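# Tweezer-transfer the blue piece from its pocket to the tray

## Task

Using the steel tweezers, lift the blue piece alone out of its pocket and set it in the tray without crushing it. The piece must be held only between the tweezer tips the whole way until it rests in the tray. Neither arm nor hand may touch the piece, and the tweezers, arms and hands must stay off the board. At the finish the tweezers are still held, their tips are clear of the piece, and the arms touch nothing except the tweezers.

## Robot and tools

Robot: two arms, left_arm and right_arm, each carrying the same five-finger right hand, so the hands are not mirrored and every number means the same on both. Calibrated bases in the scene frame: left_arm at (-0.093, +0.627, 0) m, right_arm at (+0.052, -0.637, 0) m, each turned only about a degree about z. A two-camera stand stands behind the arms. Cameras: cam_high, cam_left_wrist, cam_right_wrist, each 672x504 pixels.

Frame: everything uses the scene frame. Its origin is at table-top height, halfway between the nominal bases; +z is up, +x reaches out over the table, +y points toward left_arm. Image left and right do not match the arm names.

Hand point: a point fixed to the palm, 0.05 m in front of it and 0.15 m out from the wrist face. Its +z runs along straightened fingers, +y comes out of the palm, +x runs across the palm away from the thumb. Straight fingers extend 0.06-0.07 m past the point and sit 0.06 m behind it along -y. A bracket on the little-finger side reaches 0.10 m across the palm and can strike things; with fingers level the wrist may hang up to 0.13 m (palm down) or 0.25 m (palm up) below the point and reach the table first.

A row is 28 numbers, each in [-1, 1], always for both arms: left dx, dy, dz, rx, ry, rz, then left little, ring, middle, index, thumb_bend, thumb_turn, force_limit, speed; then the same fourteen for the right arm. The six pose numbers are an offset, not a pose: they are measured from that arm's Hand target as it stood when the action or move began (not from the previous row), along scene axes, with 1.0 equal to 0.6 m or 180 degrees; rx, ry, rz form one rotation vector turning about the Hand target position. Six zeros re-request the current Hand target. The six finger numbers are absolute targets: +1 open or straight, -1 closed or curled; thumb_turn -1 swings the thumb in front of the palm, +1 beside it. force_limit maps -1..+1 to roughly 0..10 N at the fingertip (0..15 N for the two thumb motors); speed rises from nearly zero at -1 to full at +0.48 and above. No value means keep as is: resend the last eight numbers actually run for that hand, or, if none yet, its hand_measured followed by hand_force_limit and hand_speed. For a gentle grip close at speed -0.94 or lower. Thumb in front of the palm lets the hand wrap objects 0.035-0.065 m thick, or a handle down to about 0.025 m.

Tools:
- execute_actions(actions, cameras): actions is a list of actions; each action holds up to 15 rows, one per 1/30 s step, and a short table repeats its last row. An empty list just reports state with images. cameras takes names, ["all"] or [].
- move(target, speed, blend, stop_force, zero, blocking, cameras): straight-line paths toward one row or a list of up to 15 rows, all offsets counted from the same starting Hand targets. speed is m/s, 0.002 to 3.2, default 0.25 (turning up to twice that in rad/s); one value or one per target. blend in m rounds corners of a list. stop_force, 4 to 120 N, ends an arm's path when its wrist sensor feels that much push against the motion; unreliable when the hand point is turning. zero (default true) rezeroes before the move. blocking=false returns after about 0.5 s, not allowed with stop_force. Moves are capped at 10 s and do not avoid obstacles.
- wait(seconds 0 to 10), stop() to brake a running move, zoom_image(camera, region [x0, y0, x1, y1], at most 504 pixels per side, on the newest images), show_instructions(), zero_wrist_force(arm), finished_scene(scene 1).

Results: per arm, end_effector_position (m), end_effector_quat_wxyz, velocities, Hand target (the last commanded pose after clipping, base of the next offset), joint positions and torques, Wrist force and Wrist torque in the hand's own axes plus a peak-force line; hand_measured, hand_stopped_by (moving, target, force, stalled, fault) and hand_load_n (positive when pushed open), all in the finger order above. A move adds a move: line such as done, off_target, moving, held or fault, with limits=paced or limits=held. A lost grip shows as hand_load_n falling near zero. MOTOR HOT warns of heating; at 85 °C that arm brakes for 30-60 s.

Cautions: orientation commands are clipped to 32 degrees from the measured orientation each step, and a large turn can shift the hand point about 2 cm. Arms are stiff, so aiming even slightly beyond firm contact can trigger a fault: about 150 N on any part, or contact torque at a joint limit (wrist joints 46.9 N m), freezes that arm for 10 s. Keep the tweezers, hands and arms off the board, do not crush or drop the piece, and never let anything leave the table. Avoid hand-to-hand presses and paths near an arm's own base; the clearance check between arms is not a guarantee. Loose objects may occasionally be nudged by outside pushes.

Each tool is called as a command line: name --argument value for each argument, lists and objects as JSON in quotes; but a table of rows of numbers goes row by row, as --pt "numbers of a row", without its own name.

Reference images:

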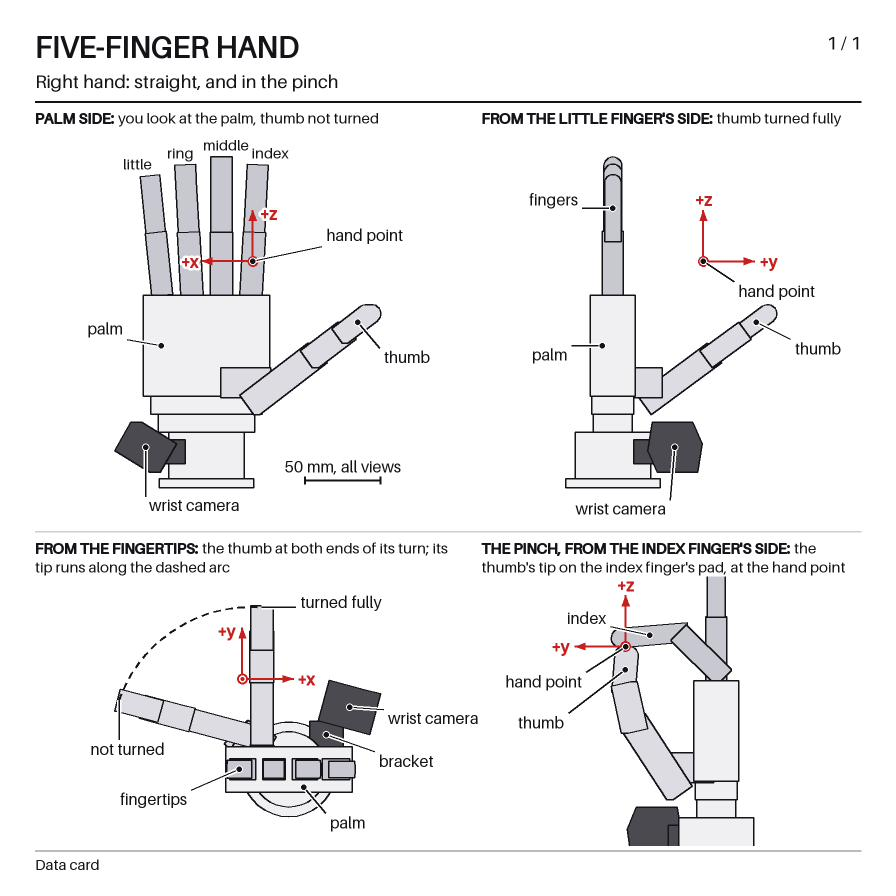

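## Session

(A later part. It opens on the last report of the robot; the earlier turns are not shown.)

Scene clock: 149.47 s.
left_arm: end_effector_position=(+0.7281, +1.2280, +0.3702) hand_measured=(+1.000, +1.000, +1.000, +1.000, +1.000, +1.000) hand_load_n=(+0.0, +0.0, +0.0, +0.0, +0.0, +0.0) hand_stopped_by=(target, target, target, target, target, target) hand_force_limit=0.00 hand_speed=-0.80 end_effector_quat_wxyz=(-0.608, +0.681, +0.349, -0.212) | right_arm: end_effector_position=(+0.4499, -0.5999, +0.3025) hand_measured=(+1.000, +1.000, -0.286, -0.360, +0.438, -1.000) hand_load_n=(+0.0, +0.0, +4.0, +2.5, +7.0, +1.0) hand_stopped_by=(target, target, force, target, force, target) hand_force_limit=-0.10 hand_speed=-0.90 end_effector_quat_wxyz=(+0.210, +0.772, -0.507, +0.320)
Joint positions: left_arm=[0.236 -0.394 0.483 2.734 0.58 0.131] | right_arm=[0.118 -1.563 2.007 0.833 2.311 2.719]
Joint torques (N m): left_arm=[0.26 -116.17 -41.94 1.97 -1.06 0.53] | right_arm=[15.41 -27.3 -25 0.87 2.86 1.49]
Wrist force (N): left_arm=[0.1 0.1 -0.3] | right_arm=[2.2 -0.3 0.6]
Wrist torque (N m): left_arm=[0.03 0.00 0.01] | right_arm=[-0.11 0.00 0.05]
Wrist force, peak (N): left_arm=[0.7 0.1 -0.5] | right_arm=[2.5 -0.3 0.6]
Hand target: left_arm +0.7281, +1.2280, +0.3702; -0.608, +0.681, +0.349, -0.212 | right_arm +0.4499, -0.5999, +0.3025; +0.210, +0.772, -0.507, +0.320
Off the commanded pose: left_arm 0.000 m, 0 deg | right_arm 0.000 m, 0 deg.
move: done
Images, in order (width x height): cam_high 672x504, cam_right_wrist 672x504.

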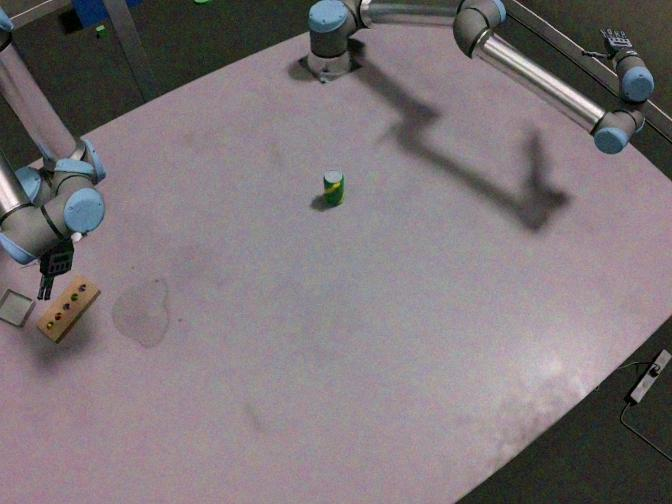

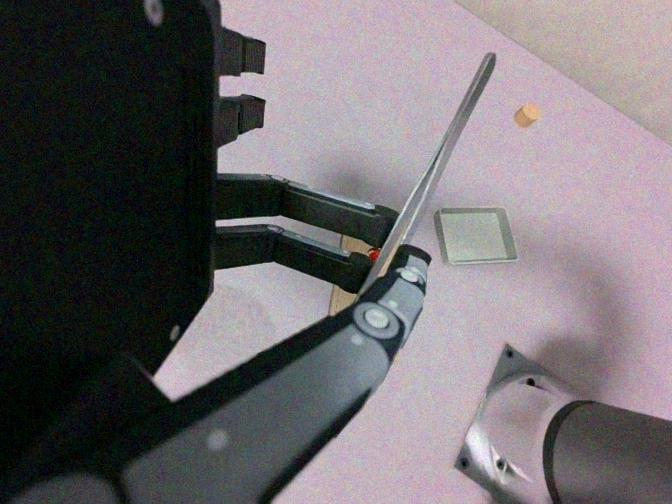

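move --target '[0,0,0,0,0,0,1,1,1,1,1,1,0,-0.8, 0,0,0,-0.2295,-0.09925,0,1,1,-0.29,-0.36,0.41,-1,-0.1,-0.9]' --speed 0.25 --cameras '["cam_high","cam_right_wrist"]'

Scene clock: 152.50 s.
left_arm: end_effector_position=(+0.7281, +1.2280, +0.3702) hand_measured=(+1.000, +1.000, +1.000, +1.000, +1.000, +1.000) hand_load_n=(+0.0, +0.0, +0.0, +0.0, +0.0, +0.0) hand_stopped_by=(target, target, target, target, target, target) hand_force_limit=0.00 hand_speed=-0.80 end_effector_quat_wxyz=(-0.608, +0.681, +0.349, -0.212) | right_arm: end_effector_position=(+0.4497, -0.5987, +0.3027) hand_measured=(+1.000, +1.000, -0.286, -0.360, +0.438, -1.000) hand_load_n=(+0.0, +0.0, +4.5, +2.5, +7.0, +1.0) hand_stopped_by=(target, target, force, target, force, target) hand_force_limit=-0.10 hand_speed=-0.90 end_effector_quat_wxyz=(+0.393, +0.593, -0.407, +0.572)
Joint positions: left_arm=[0.236 -0.394 0.483 2.734 0.58 0.131] | right_arm=[0.349 -1.434 2.119 0.119 3.092 2.374]
Joint torques (N m): left_arm=[-2.73 -118.21 -42.67 2.07 -1.28 0.48] | right_arm=[17.09 -62.5 -19.02 -0.5 -0.63 -2.66]
Wrist force (N): left_arm=[-0.4 0.5 -0.2] | right_arm=[2.7 -0.4 1.4]
Wrist torque (N m): left_arm=[0.09 0.06 -0.01] | right_arm=[-0.20 0.12 0.25]
Wrist force, peak (N): left_arm=[0.2 0.9 -0.6] | right_arm=[3.2 -0.5 1.4]
Hand target: left_arm +0.7281, +1.2280, +0.3702; -0.608, +0.681, +0.349, -0.212 | right_arm +0.4499, -0.5999, +0.3025; +0.388, +0.591, -0.388, +0.591
Off the commanded pose: left_arm 0.000 m, 0 deg | right_arm 0.001 m, 3 deg.
move: off_target (right_arm)
Images, in order (width x height): cam_high 672x504, cam_right_wrist 672x504.

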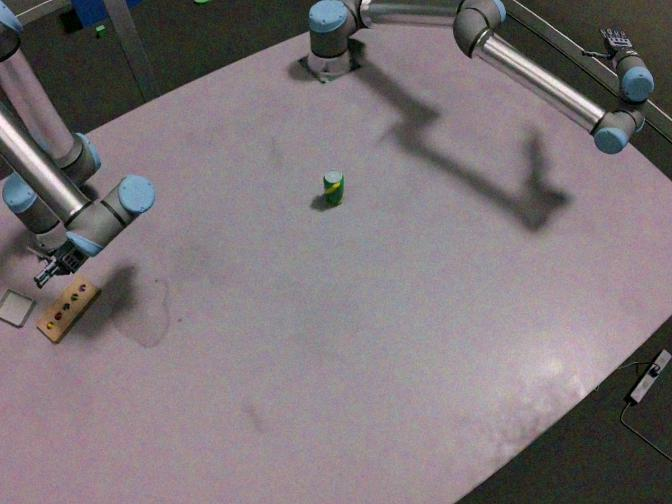

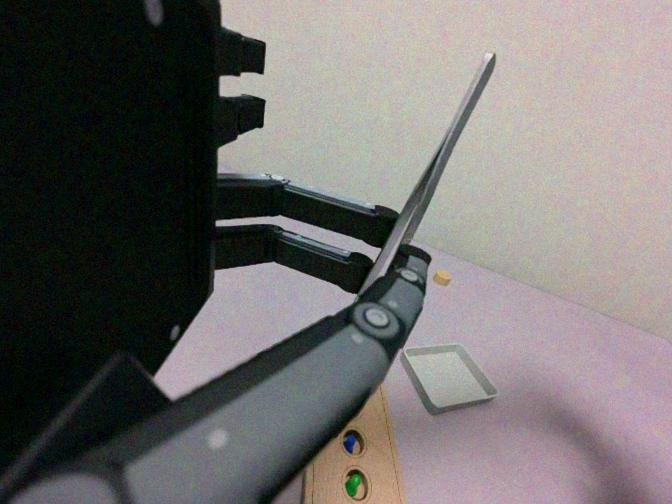

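zoom_image --camera "cam_high" --region '[0, 220, 130, 350]'

zoom_image --camera "cam_right_wrist" --region '[260, 180, 520, 504]'

Scaled by 3.877 from the camera's 672x504 image, which has a finer 960x720 frame.

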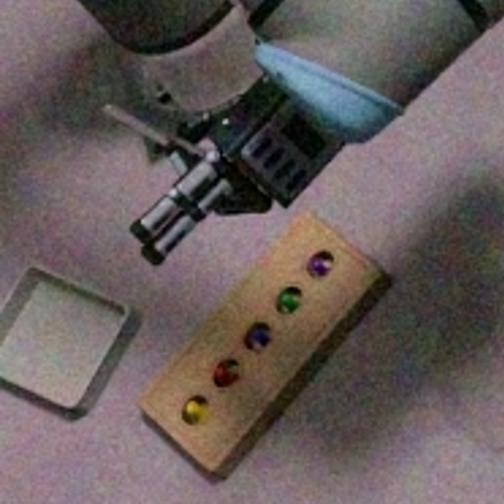

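Scaled by 1.556 from the camera's 672x504 image, which has a finer 960x720 frame.

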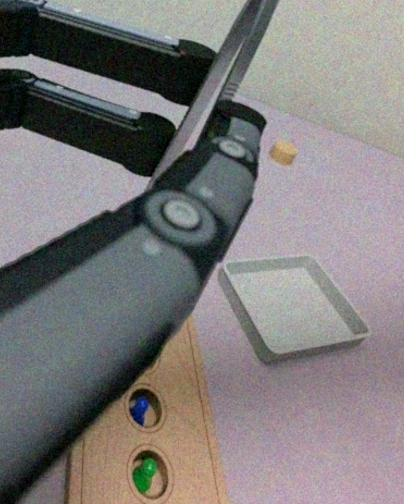

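move --pt "0.008 -0.249 0.004 -0.126 0.069 -0.165 1 1 1 1 1 1 0 -0.8 0.283 0.033 0 0 0 0.2 1 1 -0.29 -0.36 0.41 -1 -0.1 -0.9" --pt "0.017 -0.499 0.009 -0.2515 0.1375 -0.3295 1 1 1 1 1 1 0 -0.8 0.483 -0.133 0 0 0 0.367 1 1 -0.29 -0.36 0.41 -1 -0.1 -0.9" --pt "0.025 -0.748 0.013 -0.377 0.206 -0.494 1 1 1 1 1 1 0 -0.8 0.417 -0.267 0 0 0 0.617 1 1 -0.29 -0.36 0.41 -1 -0.1 -0.9" --pt "0.033 -0.997 0.017 -0.503 0.275 -0.659 1 1 1 1 1 1 0 -0.8 0 -0.1 0 0 0 0.894 1 1 -0.29 -0.36 0.41 -1 -0.1 -0.9" --speed 0.3 --blend '[0.05,0.05,0.05,0]' --cameras '["cam_high","cam_right_wrist"]'

Scene clock: 185.43 s.
left_arm: end_effector_position=(+0.7478, +0.6299, +0.3804) hand_measured=(+1.000, +1.000, +1.000, +1.000, +1.000, +1.000) hand_load_n=(+0.0, +0.0, +0.0, +0.0, -0.5, +0.0) hand_stopped_by=(target, target, target, target, target, target) hand_force_limit=0.00 hand_speed=-0.80 end_effector_quat_wxyz=(+0.000, -0.671, +0.742, +0.000) | right_arm: end_effector_position=(+0.4499, -0.6599, +0.3025) hand_measured=(+1.000, +1.000, -0.286, -0.360, +0.438, -1.000) hand_load_n=(+0.0, +0.0, +4.0, +2.5, +7.5, +1.0) hand_stopped_by=(target, target, force, target, force, target) hand_force_limit=-0.10 hand_speed=-0.90 end_effector_quat_wxyz=(+0.519, -0.480, -0.519, -0.481)
Joint positions: left_arm=[-0.25 -0.792 0.739 1.624 1.571 3.01] | right_arm=[-1.056 -1.62 2.256 -0.636 -1.148 1.57]
Joint torques (N m): left_arm=[-14.27 -83.39 -51.85 8.22 4.41 2.99] | right_arm=[-10.63 -46.33 -21.18 5.17 -2.49 -0.97]
Wrist force (N): left_arm=[1.1 0.8 0.2] | right_arm=[3.3 -0.5 1.4]
Wrist torque (N m): left_arm=[-0.02 -0.32 -0.26] | right_arm=[-0.20 0.03 0.26]
Wrist force, peak (N): left_arm=[1.7 0.5 -1.0] | right_arm=[3.4 -0.8 1.9]
Hand target: left_arm +0.7479, +0.6298, +0.3804; +0.000, -0.671, +0.742, +0.000 | right_arm +0.4499, -0.6599, +0.3025; +0.519, -0.480, -0.519, -0.481
Off the commanded pose: left_arm 0.000 m, 0 deg | right_arm 0.000 m, 0 deg.
move: done
Images, in order (width x height): cam_high 672x504, cam_right_wrist 672x504.

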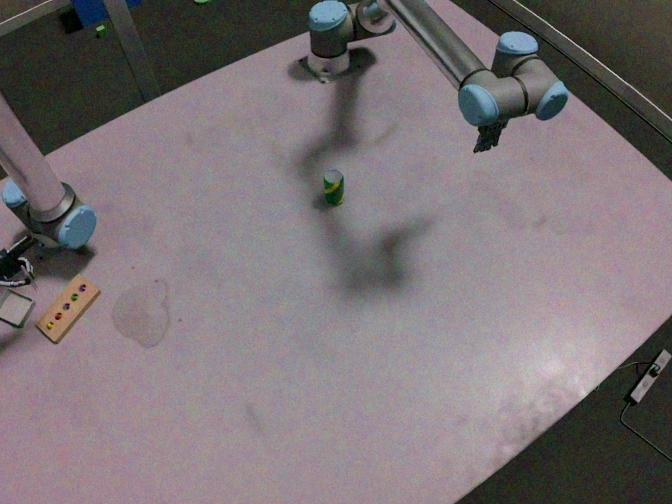

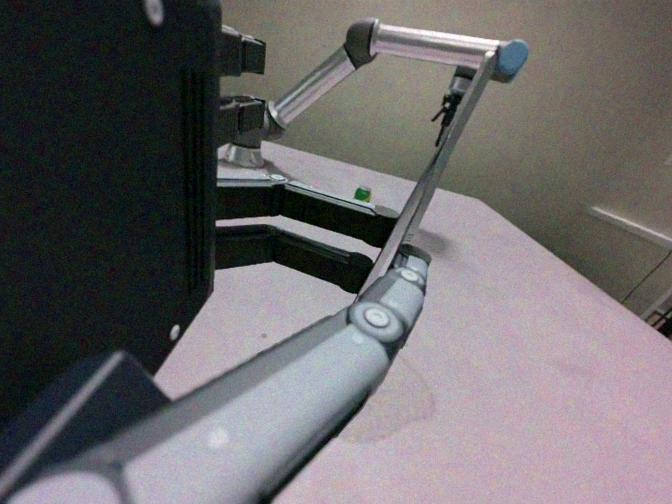

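move --target '[-0.413,-0.883,-0.083,-0.4975,0.05,0,1,1,1,1,1,1,0,-0.8, 0,0,0,0,0,0,1,1,-0.29,-0.36,0.41,-1,-0.1,-0.9]' --speed 0.35 --cameras '["cam_high","cam_left_wrist"]'

Scene clock: 189.90 s.
left_arm: end_effector_position=(+0.5001, +0.1000, +0.3306) hand_measured=(+1.000, +1.000, +1.000, +1.000, +1.000, +1.000) hand_load_n=(+0.0, +0.0, +0.0, +0.0, +0.0, +0.0) hand_stopped_by=(target, target, target, target, target, target) hand_force_limit=0.00 hand_speed=-0.80 end_effector_quat_wxyz=(+0.524, +0.474, -0.524, +0.475) | right_arm: end_effector_position=(+0.4499, -0.6599, +0.3025) hand_measured=(+1.000, +1.000, -0.286, -0.360, +0.438, -1.000) hand_load_n=(-0.5, +0.0, +4.0, +2.0, +7.5, +1.0) hand_stopped_by=(target, target, force, target, force, target) hand_force_limit=-0.10 hand_speed=-0.90 end_effector_quat_wxyz=(+0.519, -0.480, -0.519, -0.481)
Joint positions: left_arm=[-0.632 -1.224 1.727 -0.503 2.626 1.571] | right_arm=[-1.056 -1.62 2.256 -0.636 -1.148 1.57]
Joint torques (N m): left_arm=[-12.75 -81.96 -28.78 -4.69 -4.26 -4.67] | right_arm=[-15.9 -47.77 -23.64 5.36 -2.09 -2.83]
Wrist force (N): left_arm=[0.9 0.2 -0.9] | right_arm=[2.9 -0.9 1.5]
Wrist torque (N m): left_arm=[-0.02 0.02 -0.24] | right_arm=[-0.27 0.07 0.23]
Wrist force, peak (N): left_arm=[1.5 1.2 -0.2] | right_arm=[3.3 -0.7 1.6]
Hand target: left_arm +0.5001, +0.1000, +0.3306; +0.524, +0.474, -0.524, +0.475 | right_arm +0.4499, -0.6599, +0.3025; +0.519, -0.480, -0.519, -0.481
Off the commanded pose: left_arm 0.000 m, 0 deg | right_arm 0.000 m, 0 deg.
move: done
Images, in order (width x height): cam_high 672x504, cam_left_wrist 672x504.

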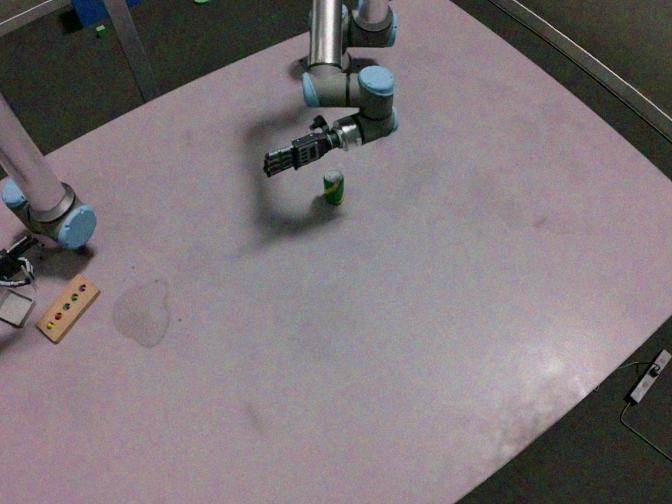

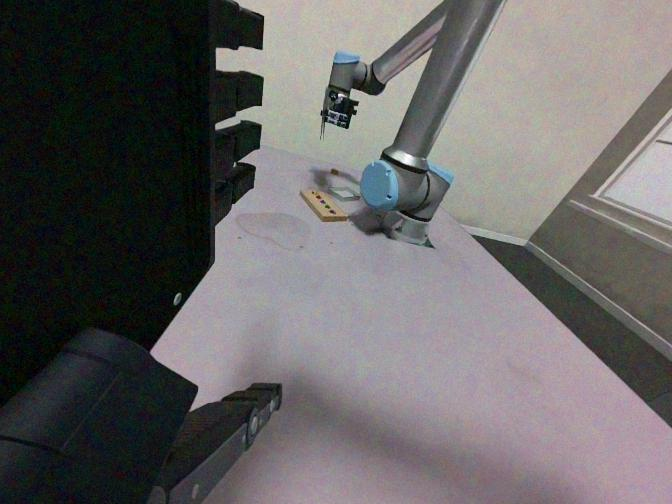

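move --target '[-0.05,-0.85,-0.25,0,0,0,1,1,1,1,1,1,0,-0.8, -0.083,-0.017,-0.2,0,0,0,1,1,-0.29,-0.36,0.41,-1,-0.1,-0.9]' --speed 0.25 --cameras '["cam_high","cam_left_wrist"]'

zoom_image --camera "cam_left_wrist" --region '[240, 60, 500, 320]'

Scene clock: 194.40 s.
left_arm: end_effector_position=(+0.4701, -0.4099, +0.1806) hand_measured=(+1.000, +1.000, +1.000, +1.000, +1.000, +1.000) hand_load_n=(+0.0, +0.0, +0.0, +0.0, +0.0, +0.0) hand_stopped_by=(target, target, target, target, target, target) hand_force_limit=0.00 hand_speed=-0.80 end_effector_quat_wxyz=(+0.524, +0.474, -0.524, +0.475) | right_arm: end_effector_position=(+0.4001, -0.6701, +0.1825) hand_measured=(+1.000, +1.000, -0.286, -0.360, +0.438, -1.000) hand_load_n=(+0.0, +0.0, +4.0, +2.0, +7.0, +1.0) hand_stopped_by=(target, target, force, target, force, target) hand_force_limit=-0.10 hand_speed=-0.90 end_effector_quat_wxyz=(+0.519, -0.480, -0.519, -0.481)
Joint positions: left_arm=[-1.064 -0.68 1.103 -0.423 2.194 1.571] | right_arm=[-1.176 -1.481 2.411 -0.929 -1.268 1.57]
Joint torques (N m): left_arm=[-11.31 -88.39 -52.94 2.51 -4.16 3.37] | right_arm=[-12.98 -21.98 -13.44 -0.88 -1.74 -0.68]
Wrist force (N): left_arm=[0.0 0.6 -0.6] | right_arm=[2.7 -0.2 1.5]
Wrist torque (N m): left_arm=[0.03 0.20 -0.41] | right_arm=[-0.14 0.09 0.25]
Wrist force, peak (N): left_arm=[1.1 0.2 -2.3] | right_arm=[3.6 -0.4 1.8]
Hand target: left_arm +0.4701, -0.4100, +0.1806; +0.524, +0.474, -0.524, +0.475 | right_arm +0.4001, -0.6701, +0.1825; +0.519, -0.480, -0.519, -0.481
Off the commanded pose: left_arm 0.000 m, 0 deg | right_arm 0.000 m, 0 deg.
move: done
Images, in order (width x height): cam_high 672x504, cam_left_wrist 672x504.

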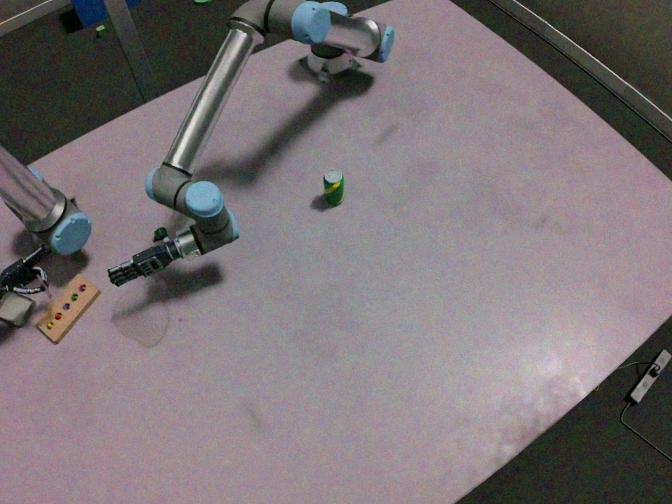

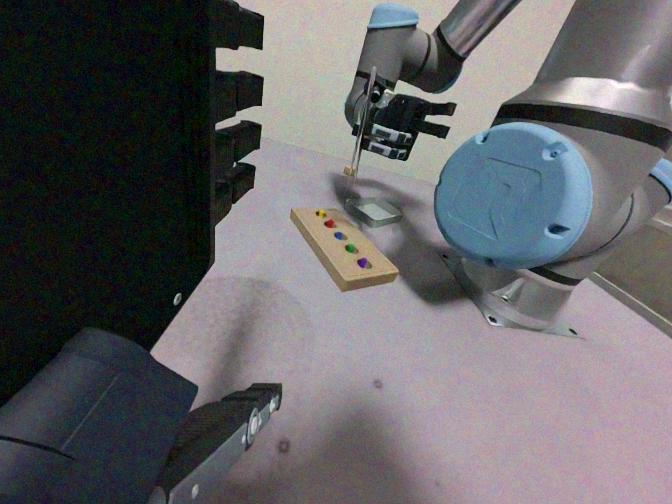

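Scaled by 1.938 from the camera's 672x504 image, which has a finer 960x720 frame.

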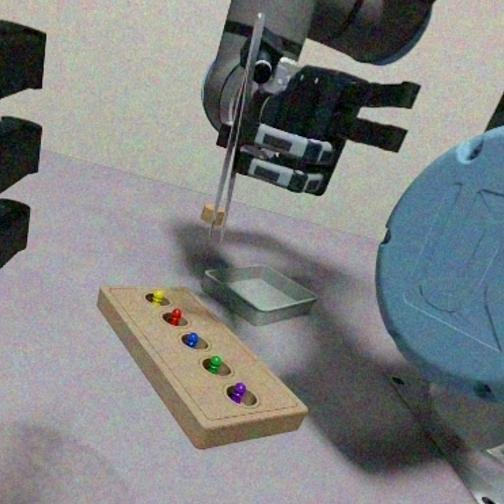

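zoom_image --camera "cam_left_wrist" --region '[330, 130, 410, 210]'

zoom_image --camera "cam_left_wrist" --region '[285, 200, 405, 290]'

Scaled by 6.300 from the camera's 672x504 image, which has a finer 960x720 frame.

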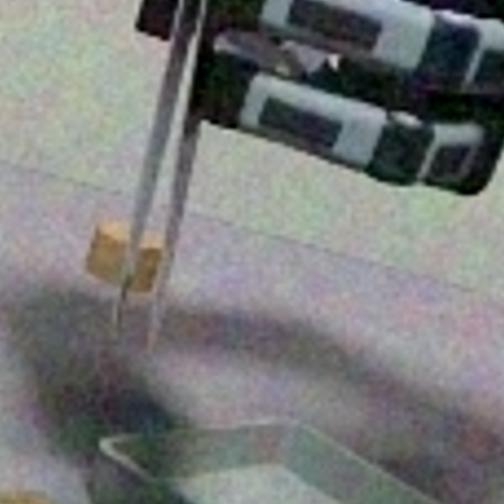

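Scaled by 4.200 from the camera's 672x504 image, which has a finer 960x720 frame.

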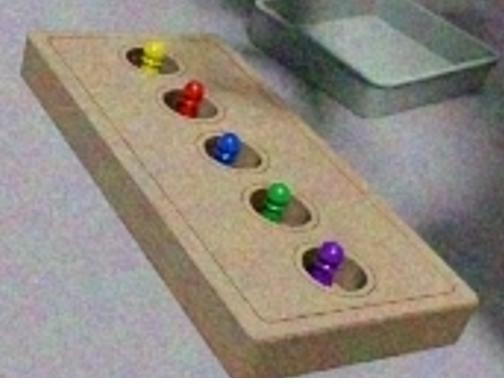

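move --target '[0,0,0.25,0,0,0,1,1,1,1,1,1,0,-0.8, 0,0,0,0,0,0,1,1,-0.29,-0.36,0.41,-1,-0.1,-0.9]' --speed 0.25 --cameras '["cam_left_wrist"]'

Scene clock: 200.70 s.
left_arm: end_effector_position=(+0.4700, -0.4100, +0.3304) hand_measured=(+1.000, +1.000, +1.000, +1.000, +1.000, +1.000) hand_load_n=(+0.0, +0.0, +0.0, +0.0, +0.0, +0.0) hand_stopped_by=(target, target, target, target, target, target) hand_force_limit=0.00 hand_speed=-0.80 end_effector_quat_wxyz=(+0.524, +0.474, -0.524, +0.475) | right_arm: end_effector_position=(+0.4001, -0.6701, +0.1825) hand_measured=(+1.000, +1.000, -0.286, -0.360, +0.438, -1.000) hand_load_n=(+0.0, +0.0, +4.0, +2.0, +7.0, +1.0) hand_stopped_by=(target, target, force, target, force, target) hand_force_limit=-0.10 hand_speed=-0.90 end_effector_quat_wxyz=(+0.519, -0.480, -0.519, -0.481)
Joint positions: left_arm=[-1.065 -0.77 0.992 -0.222 2.194 1.571] | right_arm=[-1.176 -1.481 2.411 -0.929 -1.268 1.57]
Joint torques (N m): left_arm=[4.82 -116.24 -55.66 1.47 4.59 3.6] | right_arm=[-16.01 -24.14 -15.12 -0.94 -2.62 -1.75]
Wrist force (N): left_arm=[0.0 0.5 -0.5] | right_arm=[2.7 -0.8 1.4]
Wrist torque (N m): left_arm=[0.05 0.16 -0.40] | right_arm=[-0.23 0.09 0.23]
Wrist force, peak (N): left_arm=[-2.1 0.4 -0.9] | right_arm=[3.2 -0.6 1.8]
Hand target: left_arm +0.4701, -0.4100, +0.3306; +0.524, +0.474, -0.524, +0.475 | right_arm +0.4001, -0.6701, +0.1825; +0.519, -0.480, -0.519, -0.481
Off the commanded pose: left_arm 0.000 m, 0 deg | right_arm 0.000 m, 0 deg.
move: done
Images, in order (width x height): cam_left_wrist 672x504.

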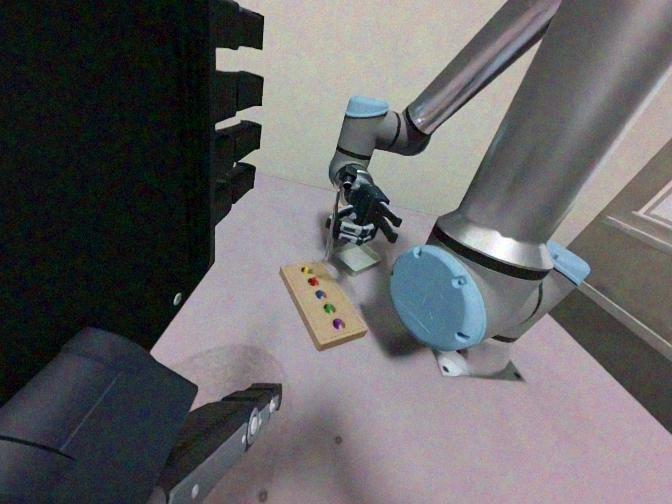

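zoom_image --camera "cam_left_wrist" --region '[300, 180, 360, 260]'

zoom_image --camera "cam_left_wrist" --region '[275, 240, 375, 350]'

Scaled by 6.300 from the camera's 672x504 image, which has a finer 960x720 frame.

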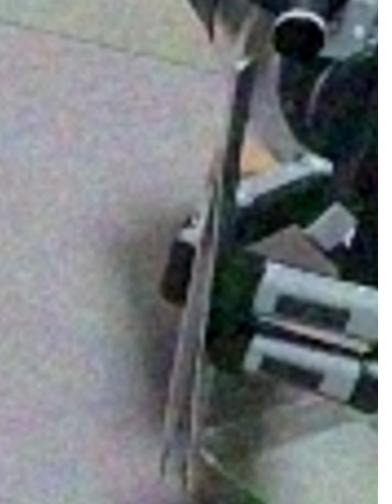

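Scaled by 4.582 from the camera's 672x504 image, which has a finer 960x720 frame.

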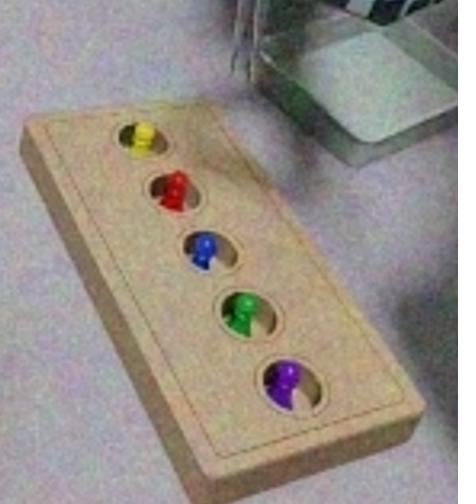

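move --target '[-0.057,-0.22,-0.243,0,0,0,1,1,1,1,1,1,0,-0.8, -0.0133,-0.005,-0.125,0,0,0,1,1,-0.29,-0.36,0.41,-1,-0.1,-0.9]' --speed 0.15 --cameras '["cam_left_wrist"]'

Scene clock: 207.83 s.
left_arm: end_effector_position=(+0.4359, -0.5419, +0.1849) hand_measured=(+1.000, +1.000, +1.000, +1.000, +1.000, +1.000) hand_load_n=(+0.0, +0.0, +0.0, +0.0, +0.0, +0.0) hand_stopped_by=(target, target, target, target, target, target) hand_force_limit=0.00 hand_speed=-0.80 end_effector_quat_wxyz=(+0.524, +0.474, -0.524, +0.475) | right_arm: end_effector_position=(+0.3921, -0.6731, +0.1075) hand_measured=(+1.000, +1.000, -0.286, -0.360, +0.438, -1.000) hand_load_n=(+0.0, +0.0, +4.0, +2.0, +7.0, +1.0) hand_stopped_by=(target, target, force, target, force, target) hand_force_limit=-0.10 hand_speed=-0.90 end_effector_quat_wxyz=(+0.519, -0.480, -0.519, -0.481)
Joint positions: left_arm=[-1.152 -0.519 0.783 -0.264 2.106 1.571] | right_arm=[-1.198 -1.325 2.455 -1.13 -1.29 1.57]
Joint torques (N m): left_arm=[-11.27 -100.43 -56.39 2.2 -4.72 -2.43] | right_arm=[-13.88 -25.21 -6.86 0.01 -2.5 -1.11]
Wrist force (N): left_arm=[0.1 0.3 -1.3] | right_arm=[2.5 -0.4 1.5]
Wrist torque (N m): left_arm=[0.04 0.14 -0.40] | right_arm=[-0.16 0.14 0.23]
Wrist force, peak (N): left_arm=[1.0 0.0 -2.0] | right_arm=[3.5 -0.2 1.4]
Hand target: left_arm +0.4359, -0.5420, +0.1848; +0.524, +0.474, -0.524, +0.475 | right_arm +0.3921, -0.6731, +0.1075; +0.519, -0.480, -0.519, -0.481
Off the commanded pose: left_arm 0.000 m, 0 deg | right_arm 0.000 m, 0 deg.
move: done
Images, in order (width x height): cam_left_wrist 672x504.

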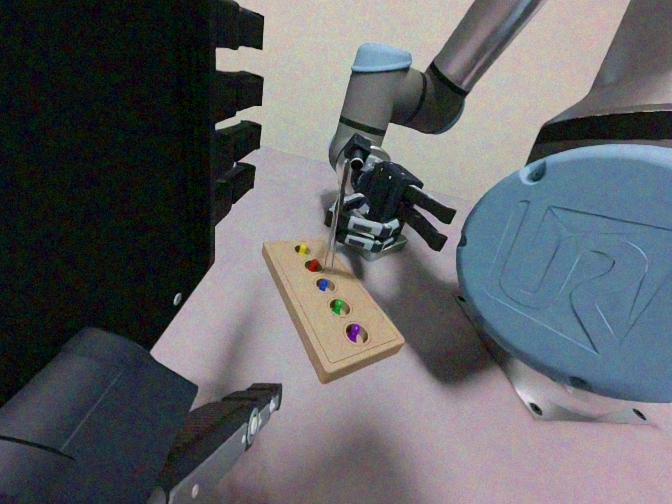

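zoom_image --camera "cam_left_wrist" --region '[290, 240, 370, 320]'

Scaled by 6.300 from the camera's 672x504 image, which has a finer 960x720 frame.

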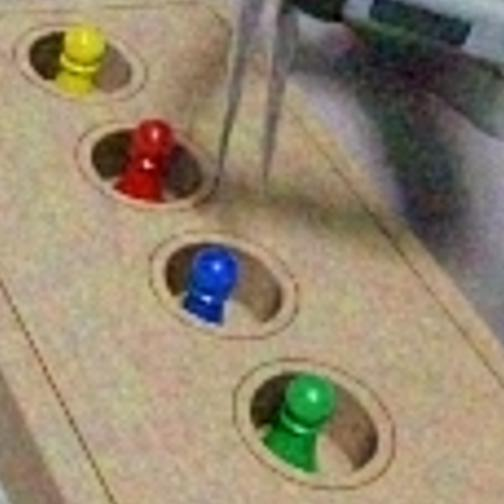

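move --target '[0,0,0,0,0,0,1,1,1,1,1,1,0,-0.8, 0.0067,0.0217,0.0067,0,0,0,1,1,-0.29,-0.36,0.48,-1,-0.1,-0.9]' --speed 0.05 --cameras '["cam_left_wrist"]'

zoom_image --camera "cam_left_wrist" --region '[290, 240, 370, 320]'

Scene clock: 224.47 s.
left_arm: end_effector_position=(+0.4359, -0.5420, +0.1848) hand_measured=(+1.000, +1.000, +1.000, +1.000, +1.000, +1.000) hand_load_n=(+0.0, +0.0, +0.0, +0.0, +0.0, +0.5) hand_stopped_by=(target, target, target, target, target, target) hand_force_limit=0.00 hand_speed=-0.80 end_effector_quat_wxyz=(+0.524, +0.474, -0.524, +0.475) | right_arm: end_effector_position=(+0.3961, -0.6602, +0.1115) hand_measured=(+1.000, +1.000, -0.286, -0.360, +0.482, -1.000) hand_load_n=(+0.0, +0.0, +2.0, +1.0, +3.0, +0.5) hand_stopped_by=(target, target, force, target, target, target) hand_force_limit=-0.10 hand_speed=-0.90 end_effector_quat_wxyz=(+0.519, -0.480, -0.519, -0.481)
Joint positions: left_arm=[-1.152 -0.519 0.783 -0.264 2.106 1.571] | right_arm=[-1.176 -1.342 2.466 -1.123 -1.268 1.57]
Joint torques (N m): left_arm=[-12.48 -99.58 -54.63 2.25 -3.76 3.11] | right_arm=[15.59 -51.36 -8.29 5.69 1.66 -0.96]
Wrist force (N): left_arm=[0.9 0.5 -1.0] | right_arm=[3.0 -0.1 1.3]
Wrist torque (N m): left_arm=[0.04 0.01 -0.34] | right_arm=[-0.10 0.06 0.27]
Wrist force, peak (N): left_arm=[1.3 0.5 -1.4] | right_arm=[3.1 -0.4 1.7]
Hand target: left_arm +0.4359, -0.5420, +0.1848; +0.524, +0.474, -0.524, +0.475 | right_arm +0.3961, -0.6601, +0.1115; +0.519, -0.480, -0.519, -0.481
Off the commanded pose: left_arm 0.000 m, 0 deg | right_arm 0.000 m, 0 deg.
move: done
Images, in order (width x height): cam_left_wrist 672x504.

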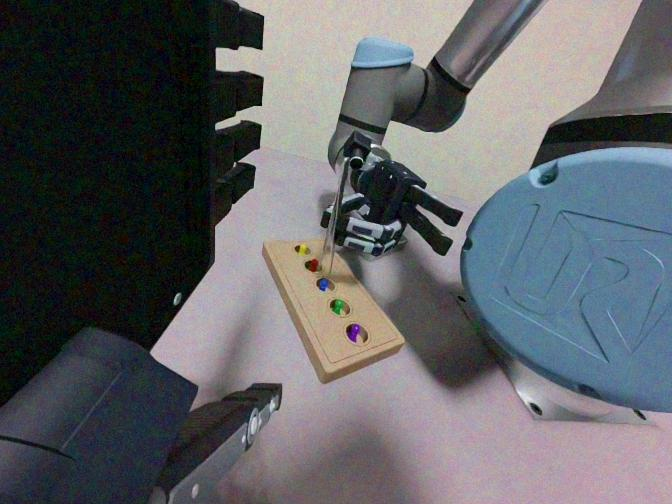

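Scaled by 6.300 from the camera's 672x504 image, which has a finer 960x720 frame.

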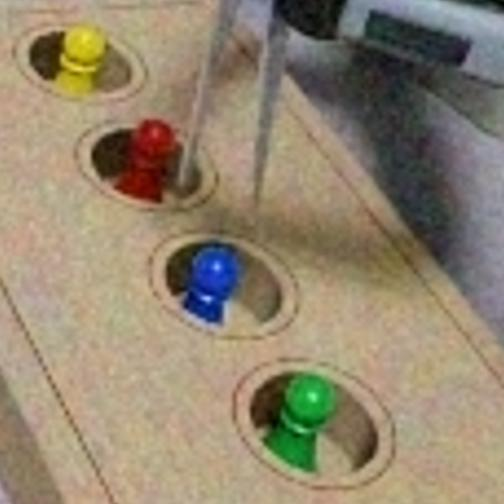

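move --target '[0,0,0.15,0,0,0,1,1,1,1,1,1,0,-0.8, 0,0,0,0,0,0,1,1,-0.29,-0.36,0.48,-1,-0.1,-0.9]' --speed 0.15 --cameras '["cam_left_wrist"]'

zoom_image --camera "cam_left_wrist" --region '[270, 280, 350, 360]'

Scene clock: 227.53 s.
left_arm: end_effector_position=(+0.4358, -0.5420, +0.2746) hand_measured=(+1.000, +1.000, +1.000, +1.000, +1.000, +1.000) hand_load_n=(+0.0, +0.0, +0.0, +0.0, +0.0, +0.0) hand_stopped_by=(target, target, target, target, target, target) hand_force_limit=0.00 hand_speed=-0.80 end_effector_quat_wxyz=(+0.524, +0.474, -0.524, +0.475) | right_arm: end_effector_position=(+0.3961, -0.6601, +0.1115) hand_measured=(+1.000, +1.000, -0.286, -0.360, +0.482, -1.000) hand_load_n=(+0.0, +0.0, +2.0, +1.0, +3.0, +0.5) hand_stopped_by=(target, target, force, target, target, target) hand_force_limit=-0.10 hand_speed=-0.90 end_effector_quat_wxyz=(+0.519, -0.480, -0.519, -0.481)
Joint positions: left_arm=[-1.152 -0.563 0.708 -0.145 2.106 1.571] | right_arm=[-1.176 -1.342 2.466 -1.123 -1.268 1.57]
Joint torques (N m): left_arm=[-3.93 -128.4 -56.62 2.9 4.47 3.85] | right_arm=[15.11 -52.56 -8.28 5.09 1.9 0.64]
Wrist force (N): left_arm=[0.8 0.3 -0.8] | right_arm=[3.1 -0.3 1.2]
Wrist torque (N m): left_arm=[-0.01 0.06 -0.31] | right_arm=[-0.13 0.06 0.27]
Wrist force, peak (N): left_arm=[2.7 0.1 -0.8] | right_arm=[3.1 -0.6 1.5]
Hand target: left_arm +0.4359, -0.5420, +0.2748; +0.524, +0.474, -0.524, +0.475 | right_arm +0.3961, -0.6601, +0.1115; +0.519, -0.480, -0.519, -0.481
Off the commanded pose: left_arm 0.000 m, 0 deg | right_arm 0.000 m, 0 deg.
move: done
Images, in order (width x height): cam_left_wrist 672x504.

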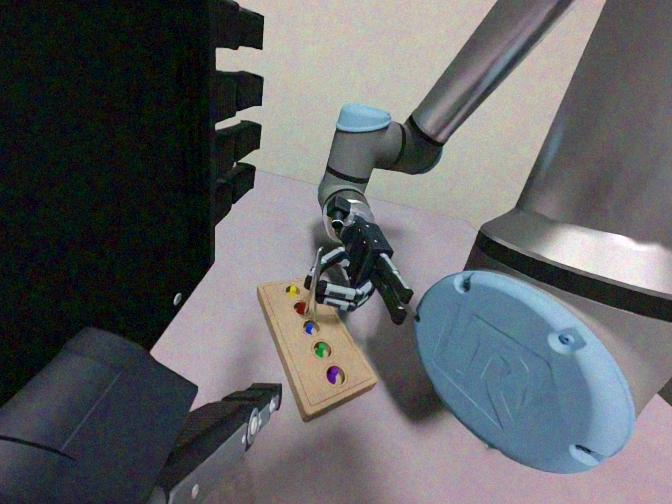

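Scaled by 6.300 from the camera's 672x504 image, which has a finer 960x720 frame.

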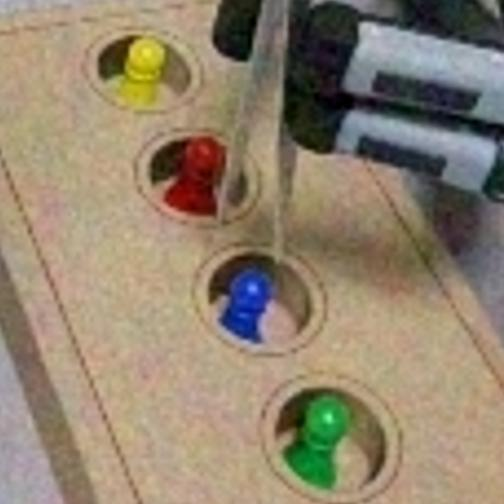

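move --target '[0,0,0,0,0,0,1,1,1,1,1,1,0,-0.8, -0.0322,0.0175,-0.0207,-0.107,-0.088,0,1,1,-0.29,-0.36,0.48,-1,-0.1,-0.9]' --speed 0.12 --cameras '["cam_left_wrist"]'

zoom_image --camera "cam_left_wrist" --region '[270, 280, 350, 360]'

Scene clock: 234.07 s.
left_arm: end_effector_position=(+0.4359, -0.5420, +0.2748) hand_measured=(+1.000, +1.000, +1.000, +1.000, +1.000, +1.000) hand_load_n=(+0.0, +0.0, +0.0, +0.0, +0.0, +0.0) hand_stopped_by=(target, target, target, target, target, target) hand_force_limit=0.00 hand_speed=-0.80 end_effector_quat_wxyz=(+0.524, +0.474, -0.524, +0.475) | right_arm: end_effector_position=(+0.3954, -0.6596, +0.1111) hand_measured=(+1.000, +1.000, -0.286, -0.360, +0.482, -1.000) hand_load_n=(+0.0, +0.0, +2.0, +1.0, +3.5, +0.5) hand_stopped_by=(target, target, force, target, target, target) hand_force_limit=-0.10 hand_speed=-0.90 end_effector_quat_wxyz=(+0.513, -0.481, -0.524, -0.480)
Joint positions: left_arm=[-1.152 -0.563 0.707 -0.145 2.106 1.571] | right_arm=[-1.178 -1.352 2.471 -1.132 -1.27 1.564]
Joint torques (N m): left_arm=[11.28 -125.39 -56.51 1.94 3.77 3.65] | right_arm=[15.16 -25.83 -24.06 5.3 1.56 1.63]
Wrist force (N): left_arm=[0.6 0.4 -0.7] | right_arm=[3.0 -0.5 1.3]
Wrist torque (N m): left_arm=[0.00 0.08 -0.33] | right_arm=[-0.17 0.06 0.04]
Wrist force, peak (N): left_arm=[1.2 0.7 -0.9] | right_arm=[3.3 -1.1 1.7]
Hand target: left_arm +0.4359, -0.5420, +0.2748; +0.524, +0.474, -0.524, +0.475 | right_arm +0.3954, -0.6596, +0.1111; +0.513, -0.481, -0.524, -0.480 (not the last commanded pose)
Off the commanded pose: left_arm 0.000 m, 0 deg | right_arm 0.024 m, 24 deg.
move: held (right_arm; a check stopped the path); limits=held
pose unreachable (right arm): on one or more control steps of this call, first in action 0 (counted from 0), this arm could not follow its commanded pose, so it was not sent that pose on those steps. It may still have moved: this result reports where it is.
cause: moving toward the commanded pose would bring two parts of the arm too close to each other (joints 3 (elbow) to 6 (wrist 3) lie between them).
Images, in order (width x height): cam_left_wrist 672x504.

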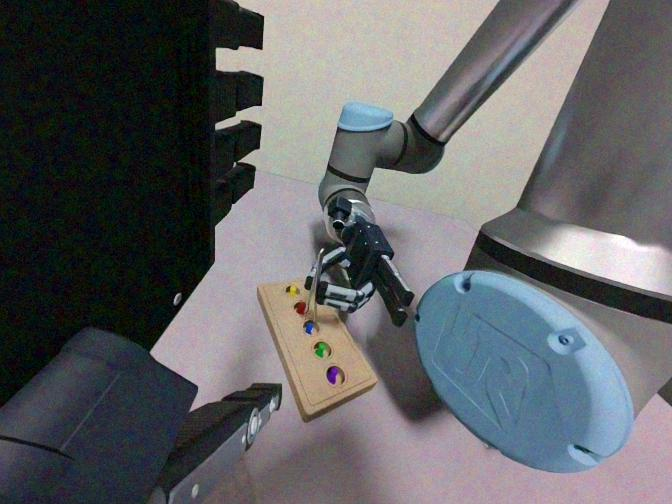

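Scaled by 6.300 from the camera's 672x504 image, which has a finer 960x720 frame.

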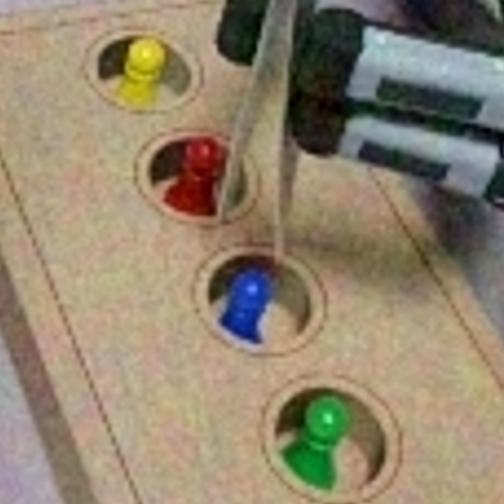

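move --target '[0,0,0,0,0,0,1,1,1,1,1,1,0,-0.8, -0.0293,-0.0167,-0.0078,0.0064,-0.0831,0,1,1,-0.29,-0.36,0.455,-1,-0.1,-0.9]' --speed 0.08 --cameras '["cam_left_wrist"]'

zoom_image --camera "cam_left_wrist" --region '[270, 280, 350, 360]'

Scene clock: 242.23 s.
left_arm: end_effector_position=(+0.4359, -0.5420, +0.2748) hand_measured=(+1.000, +1.000, +1.000, +1.000, +1.000, +1.000) hand_load_n=(+0.0, +0.0, +0.0, +0.0, +0.0, +0.0) hand_stopped_by=(target, target, target, target, target, target) hand_force_limit=0.00 hand_speed=-0.80 end_effector_quat_wxyz=(+0.524, +0.474, -0.524, +0.475) | right_arm: end_effector_position=(+0.3947, -0.6601, +0.1109) hand_measured=(+1.000, +1.000, -0.286, -0.360, +0.460, -1.000) hand_load_n=(+0.0, +0.0, +3.0, +1.5, +5.0, +1.0) hand_stopped_by=(target, target, force, target, target, target) hand_force_limit=-0.10 hand_speed=-0.90 end_effector_quat_wxyz=(+0.510, -0.478, -0.527, -0.483)
Joint positions: left_arm=[-1.152 -0.563 0.707 -0.145 2.106 1.571] | right_arm=[-1.181 -1.35 2.472 -1.135 -1.273 1.553]
Joint torques (N m): left_arm=[12.21 -118.94 -55.23 2.49 4.16 3.39] | right_arm=[15.53 -53.03 -24.47 5.24 1.59 2.27]
Wrist force (N): left_arm=[0.7 0.4 -0.8] | right_arm=[3.1 -0.3 1.3]
Wrist torque (N m): left_arm=[0.02 0.06 -0.32] | right_arm=[-0.14 0.04 0.06]
Wrist force, peak (N): left_arm=[1.1 0.7 -1.1] | right_arm=[3.1 -0.3 1.7]
Hand target: left_arm +0.4359, -0.5420, +0.2748; +0.524, +0.474, -0.524, +0.475 | right_arm +0.3947, -0.6601, +0.1109; +0.510, -0.478, -0.527, -0.483 (not the last commanded pose)
Off the commanded pose: left_arm 0.000 m, 0 deg | right_arm 0.020 m, 14 deg.
move: held (right_arm; a check stopped the path); limits=held
pose unreachable (right arm): on one or more control steps of this call, first in action 0 (counted from 0), this arm could not follow its commanded pose, so it was not sent that pose on those steps. It may still have moved: this result reports where it is.
cause: moving toward the commanded pose would bring two parts of the arm too close to each other (joints 3 (elbow) to 6 (wrist 3) lie between them).
Images, in order (width x height): cam_left_wrist 672x504.

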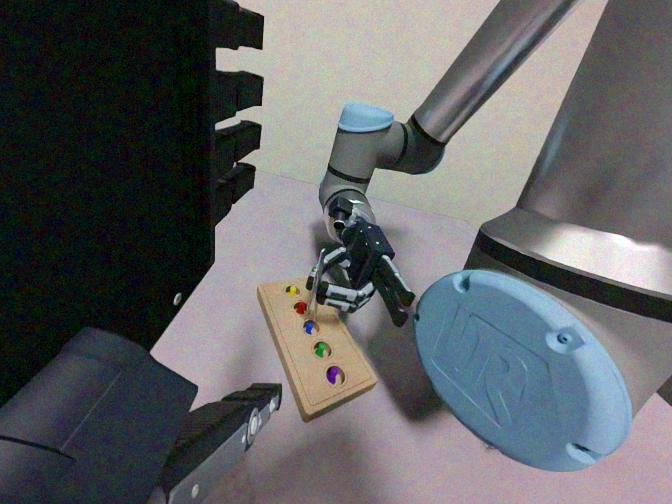

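Scaled by 6.300 from the camera's 672x504 image, which has a finer 960x720 frame.

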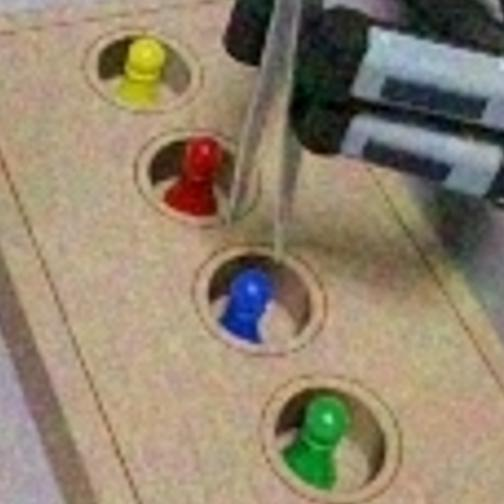

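move --target '[0,0,-0.15,0,0,0,1,1,1,1,1,1,0,-0.8, 0,0,0,0,0,0,1,1,-0.29,-0.36,0.455,-1,-0.1,-0.9]' --speed 0.15 --cameras '["cam_left_wrist"]'

zoom_image --camera "cam_left_wrist" --region '[290, 240, 370, 320]'

zoom_image --camera "cam_left_wrist" --region '[290, 120, 410, 300]'

Scene clock: 245.33 s.
left_arm: end_effector_position=(+0.4359, -0.5419, +0.1849) hand_measured=(+1.000, +1.000, +1.000, +1.000, +1.000, +1.000) hand_load_n=(+0.0, +0.0, +0.0, +0.0, +0.0, +0.0) hand_stopped_by=(target, target, target, target, target, target) hand_force_limit=0.00 hand_speed=-0.80 end_effector_quat_wxyz=(+0.524, +0.474, -0.524, +0.475) | right_arm: end_effector_position=(+0.3947, -0.6601, +0.1109) hand_measured=(+1.000, +1.000, -0.286, -0.360, +0.460, -1.000) hand_load_n=(+0.0, +0.0, +3.0, +1.5, +5.0, +1.0) hand_stopped_by=(target, target, force, target, target, target) hand_force_limit=-0.10 hand_speed=-0.90 end_effector_quat_wxyz=(+0.510, -0.478, -0.527, -0.483)
Joint positions: left_arm=[-1.152 -0.519 0.783 -0.264 2.106 1.571] | right_arm=[-1.181 -1.35 2.472 -1.135 -1.273 1.553]
Joint torques (N m): left_arm=[1.25 -101.11 -34.46 -5.49 -4.25 -4.03] | right_arm=[17.04 -54.89 -23.34 5.35 2.06 1.88]
Wrist force (N): left_arm=[0.7 0.4 -1.2] | right_arm=[3.0 -0.3 1.2]
Wrist torque (N m): left_arm=[0.04 0.05 -0.29] | right_arm=[-0.13 0.06 0.05]
Wrist force, peak (N): left_arm=[2.7 0.7 -0.3] | right_arm=[3.2 -0.5 1.6]
Hand target: left_arm +0.4359, -0.5420, +0.1848; +0.524, +0.474, -0.524, +0.475 | right_arm +0.3947, -0.6601, +0.1109; +0.510, -0.478, -0.527, -0.483
Off the commanded pose: left_arm 0.000 m, 0 deg | right_arm 0.000 m, 0 deg.
move: done
Images, in order (width x height): cam_left_wrist 672x504.

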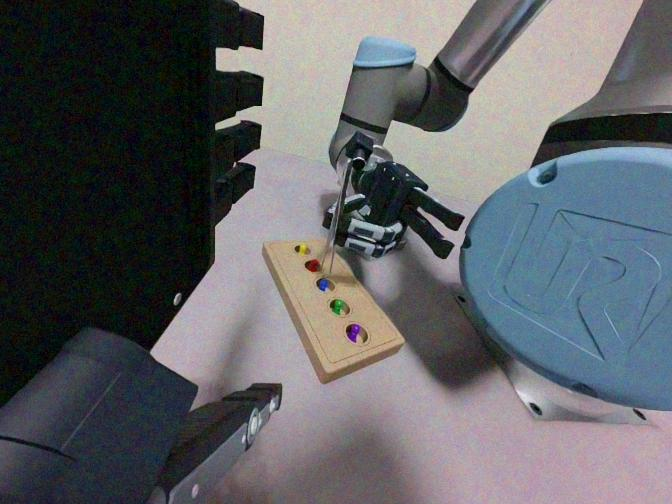

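Scaled by 6.300 from the camera's 672x504 image, which has a finer 960x720 frame.

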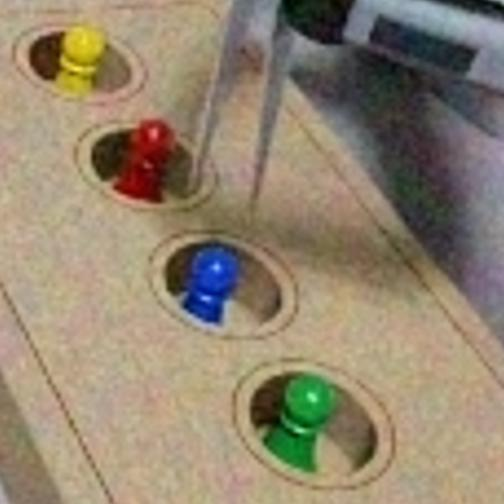

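Scaled by 2.800 from the camera's 672x504 image, which has a finer 960x720 frame.

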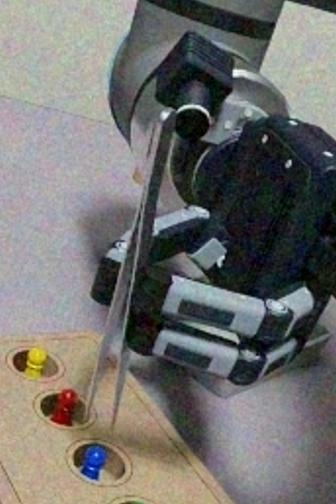

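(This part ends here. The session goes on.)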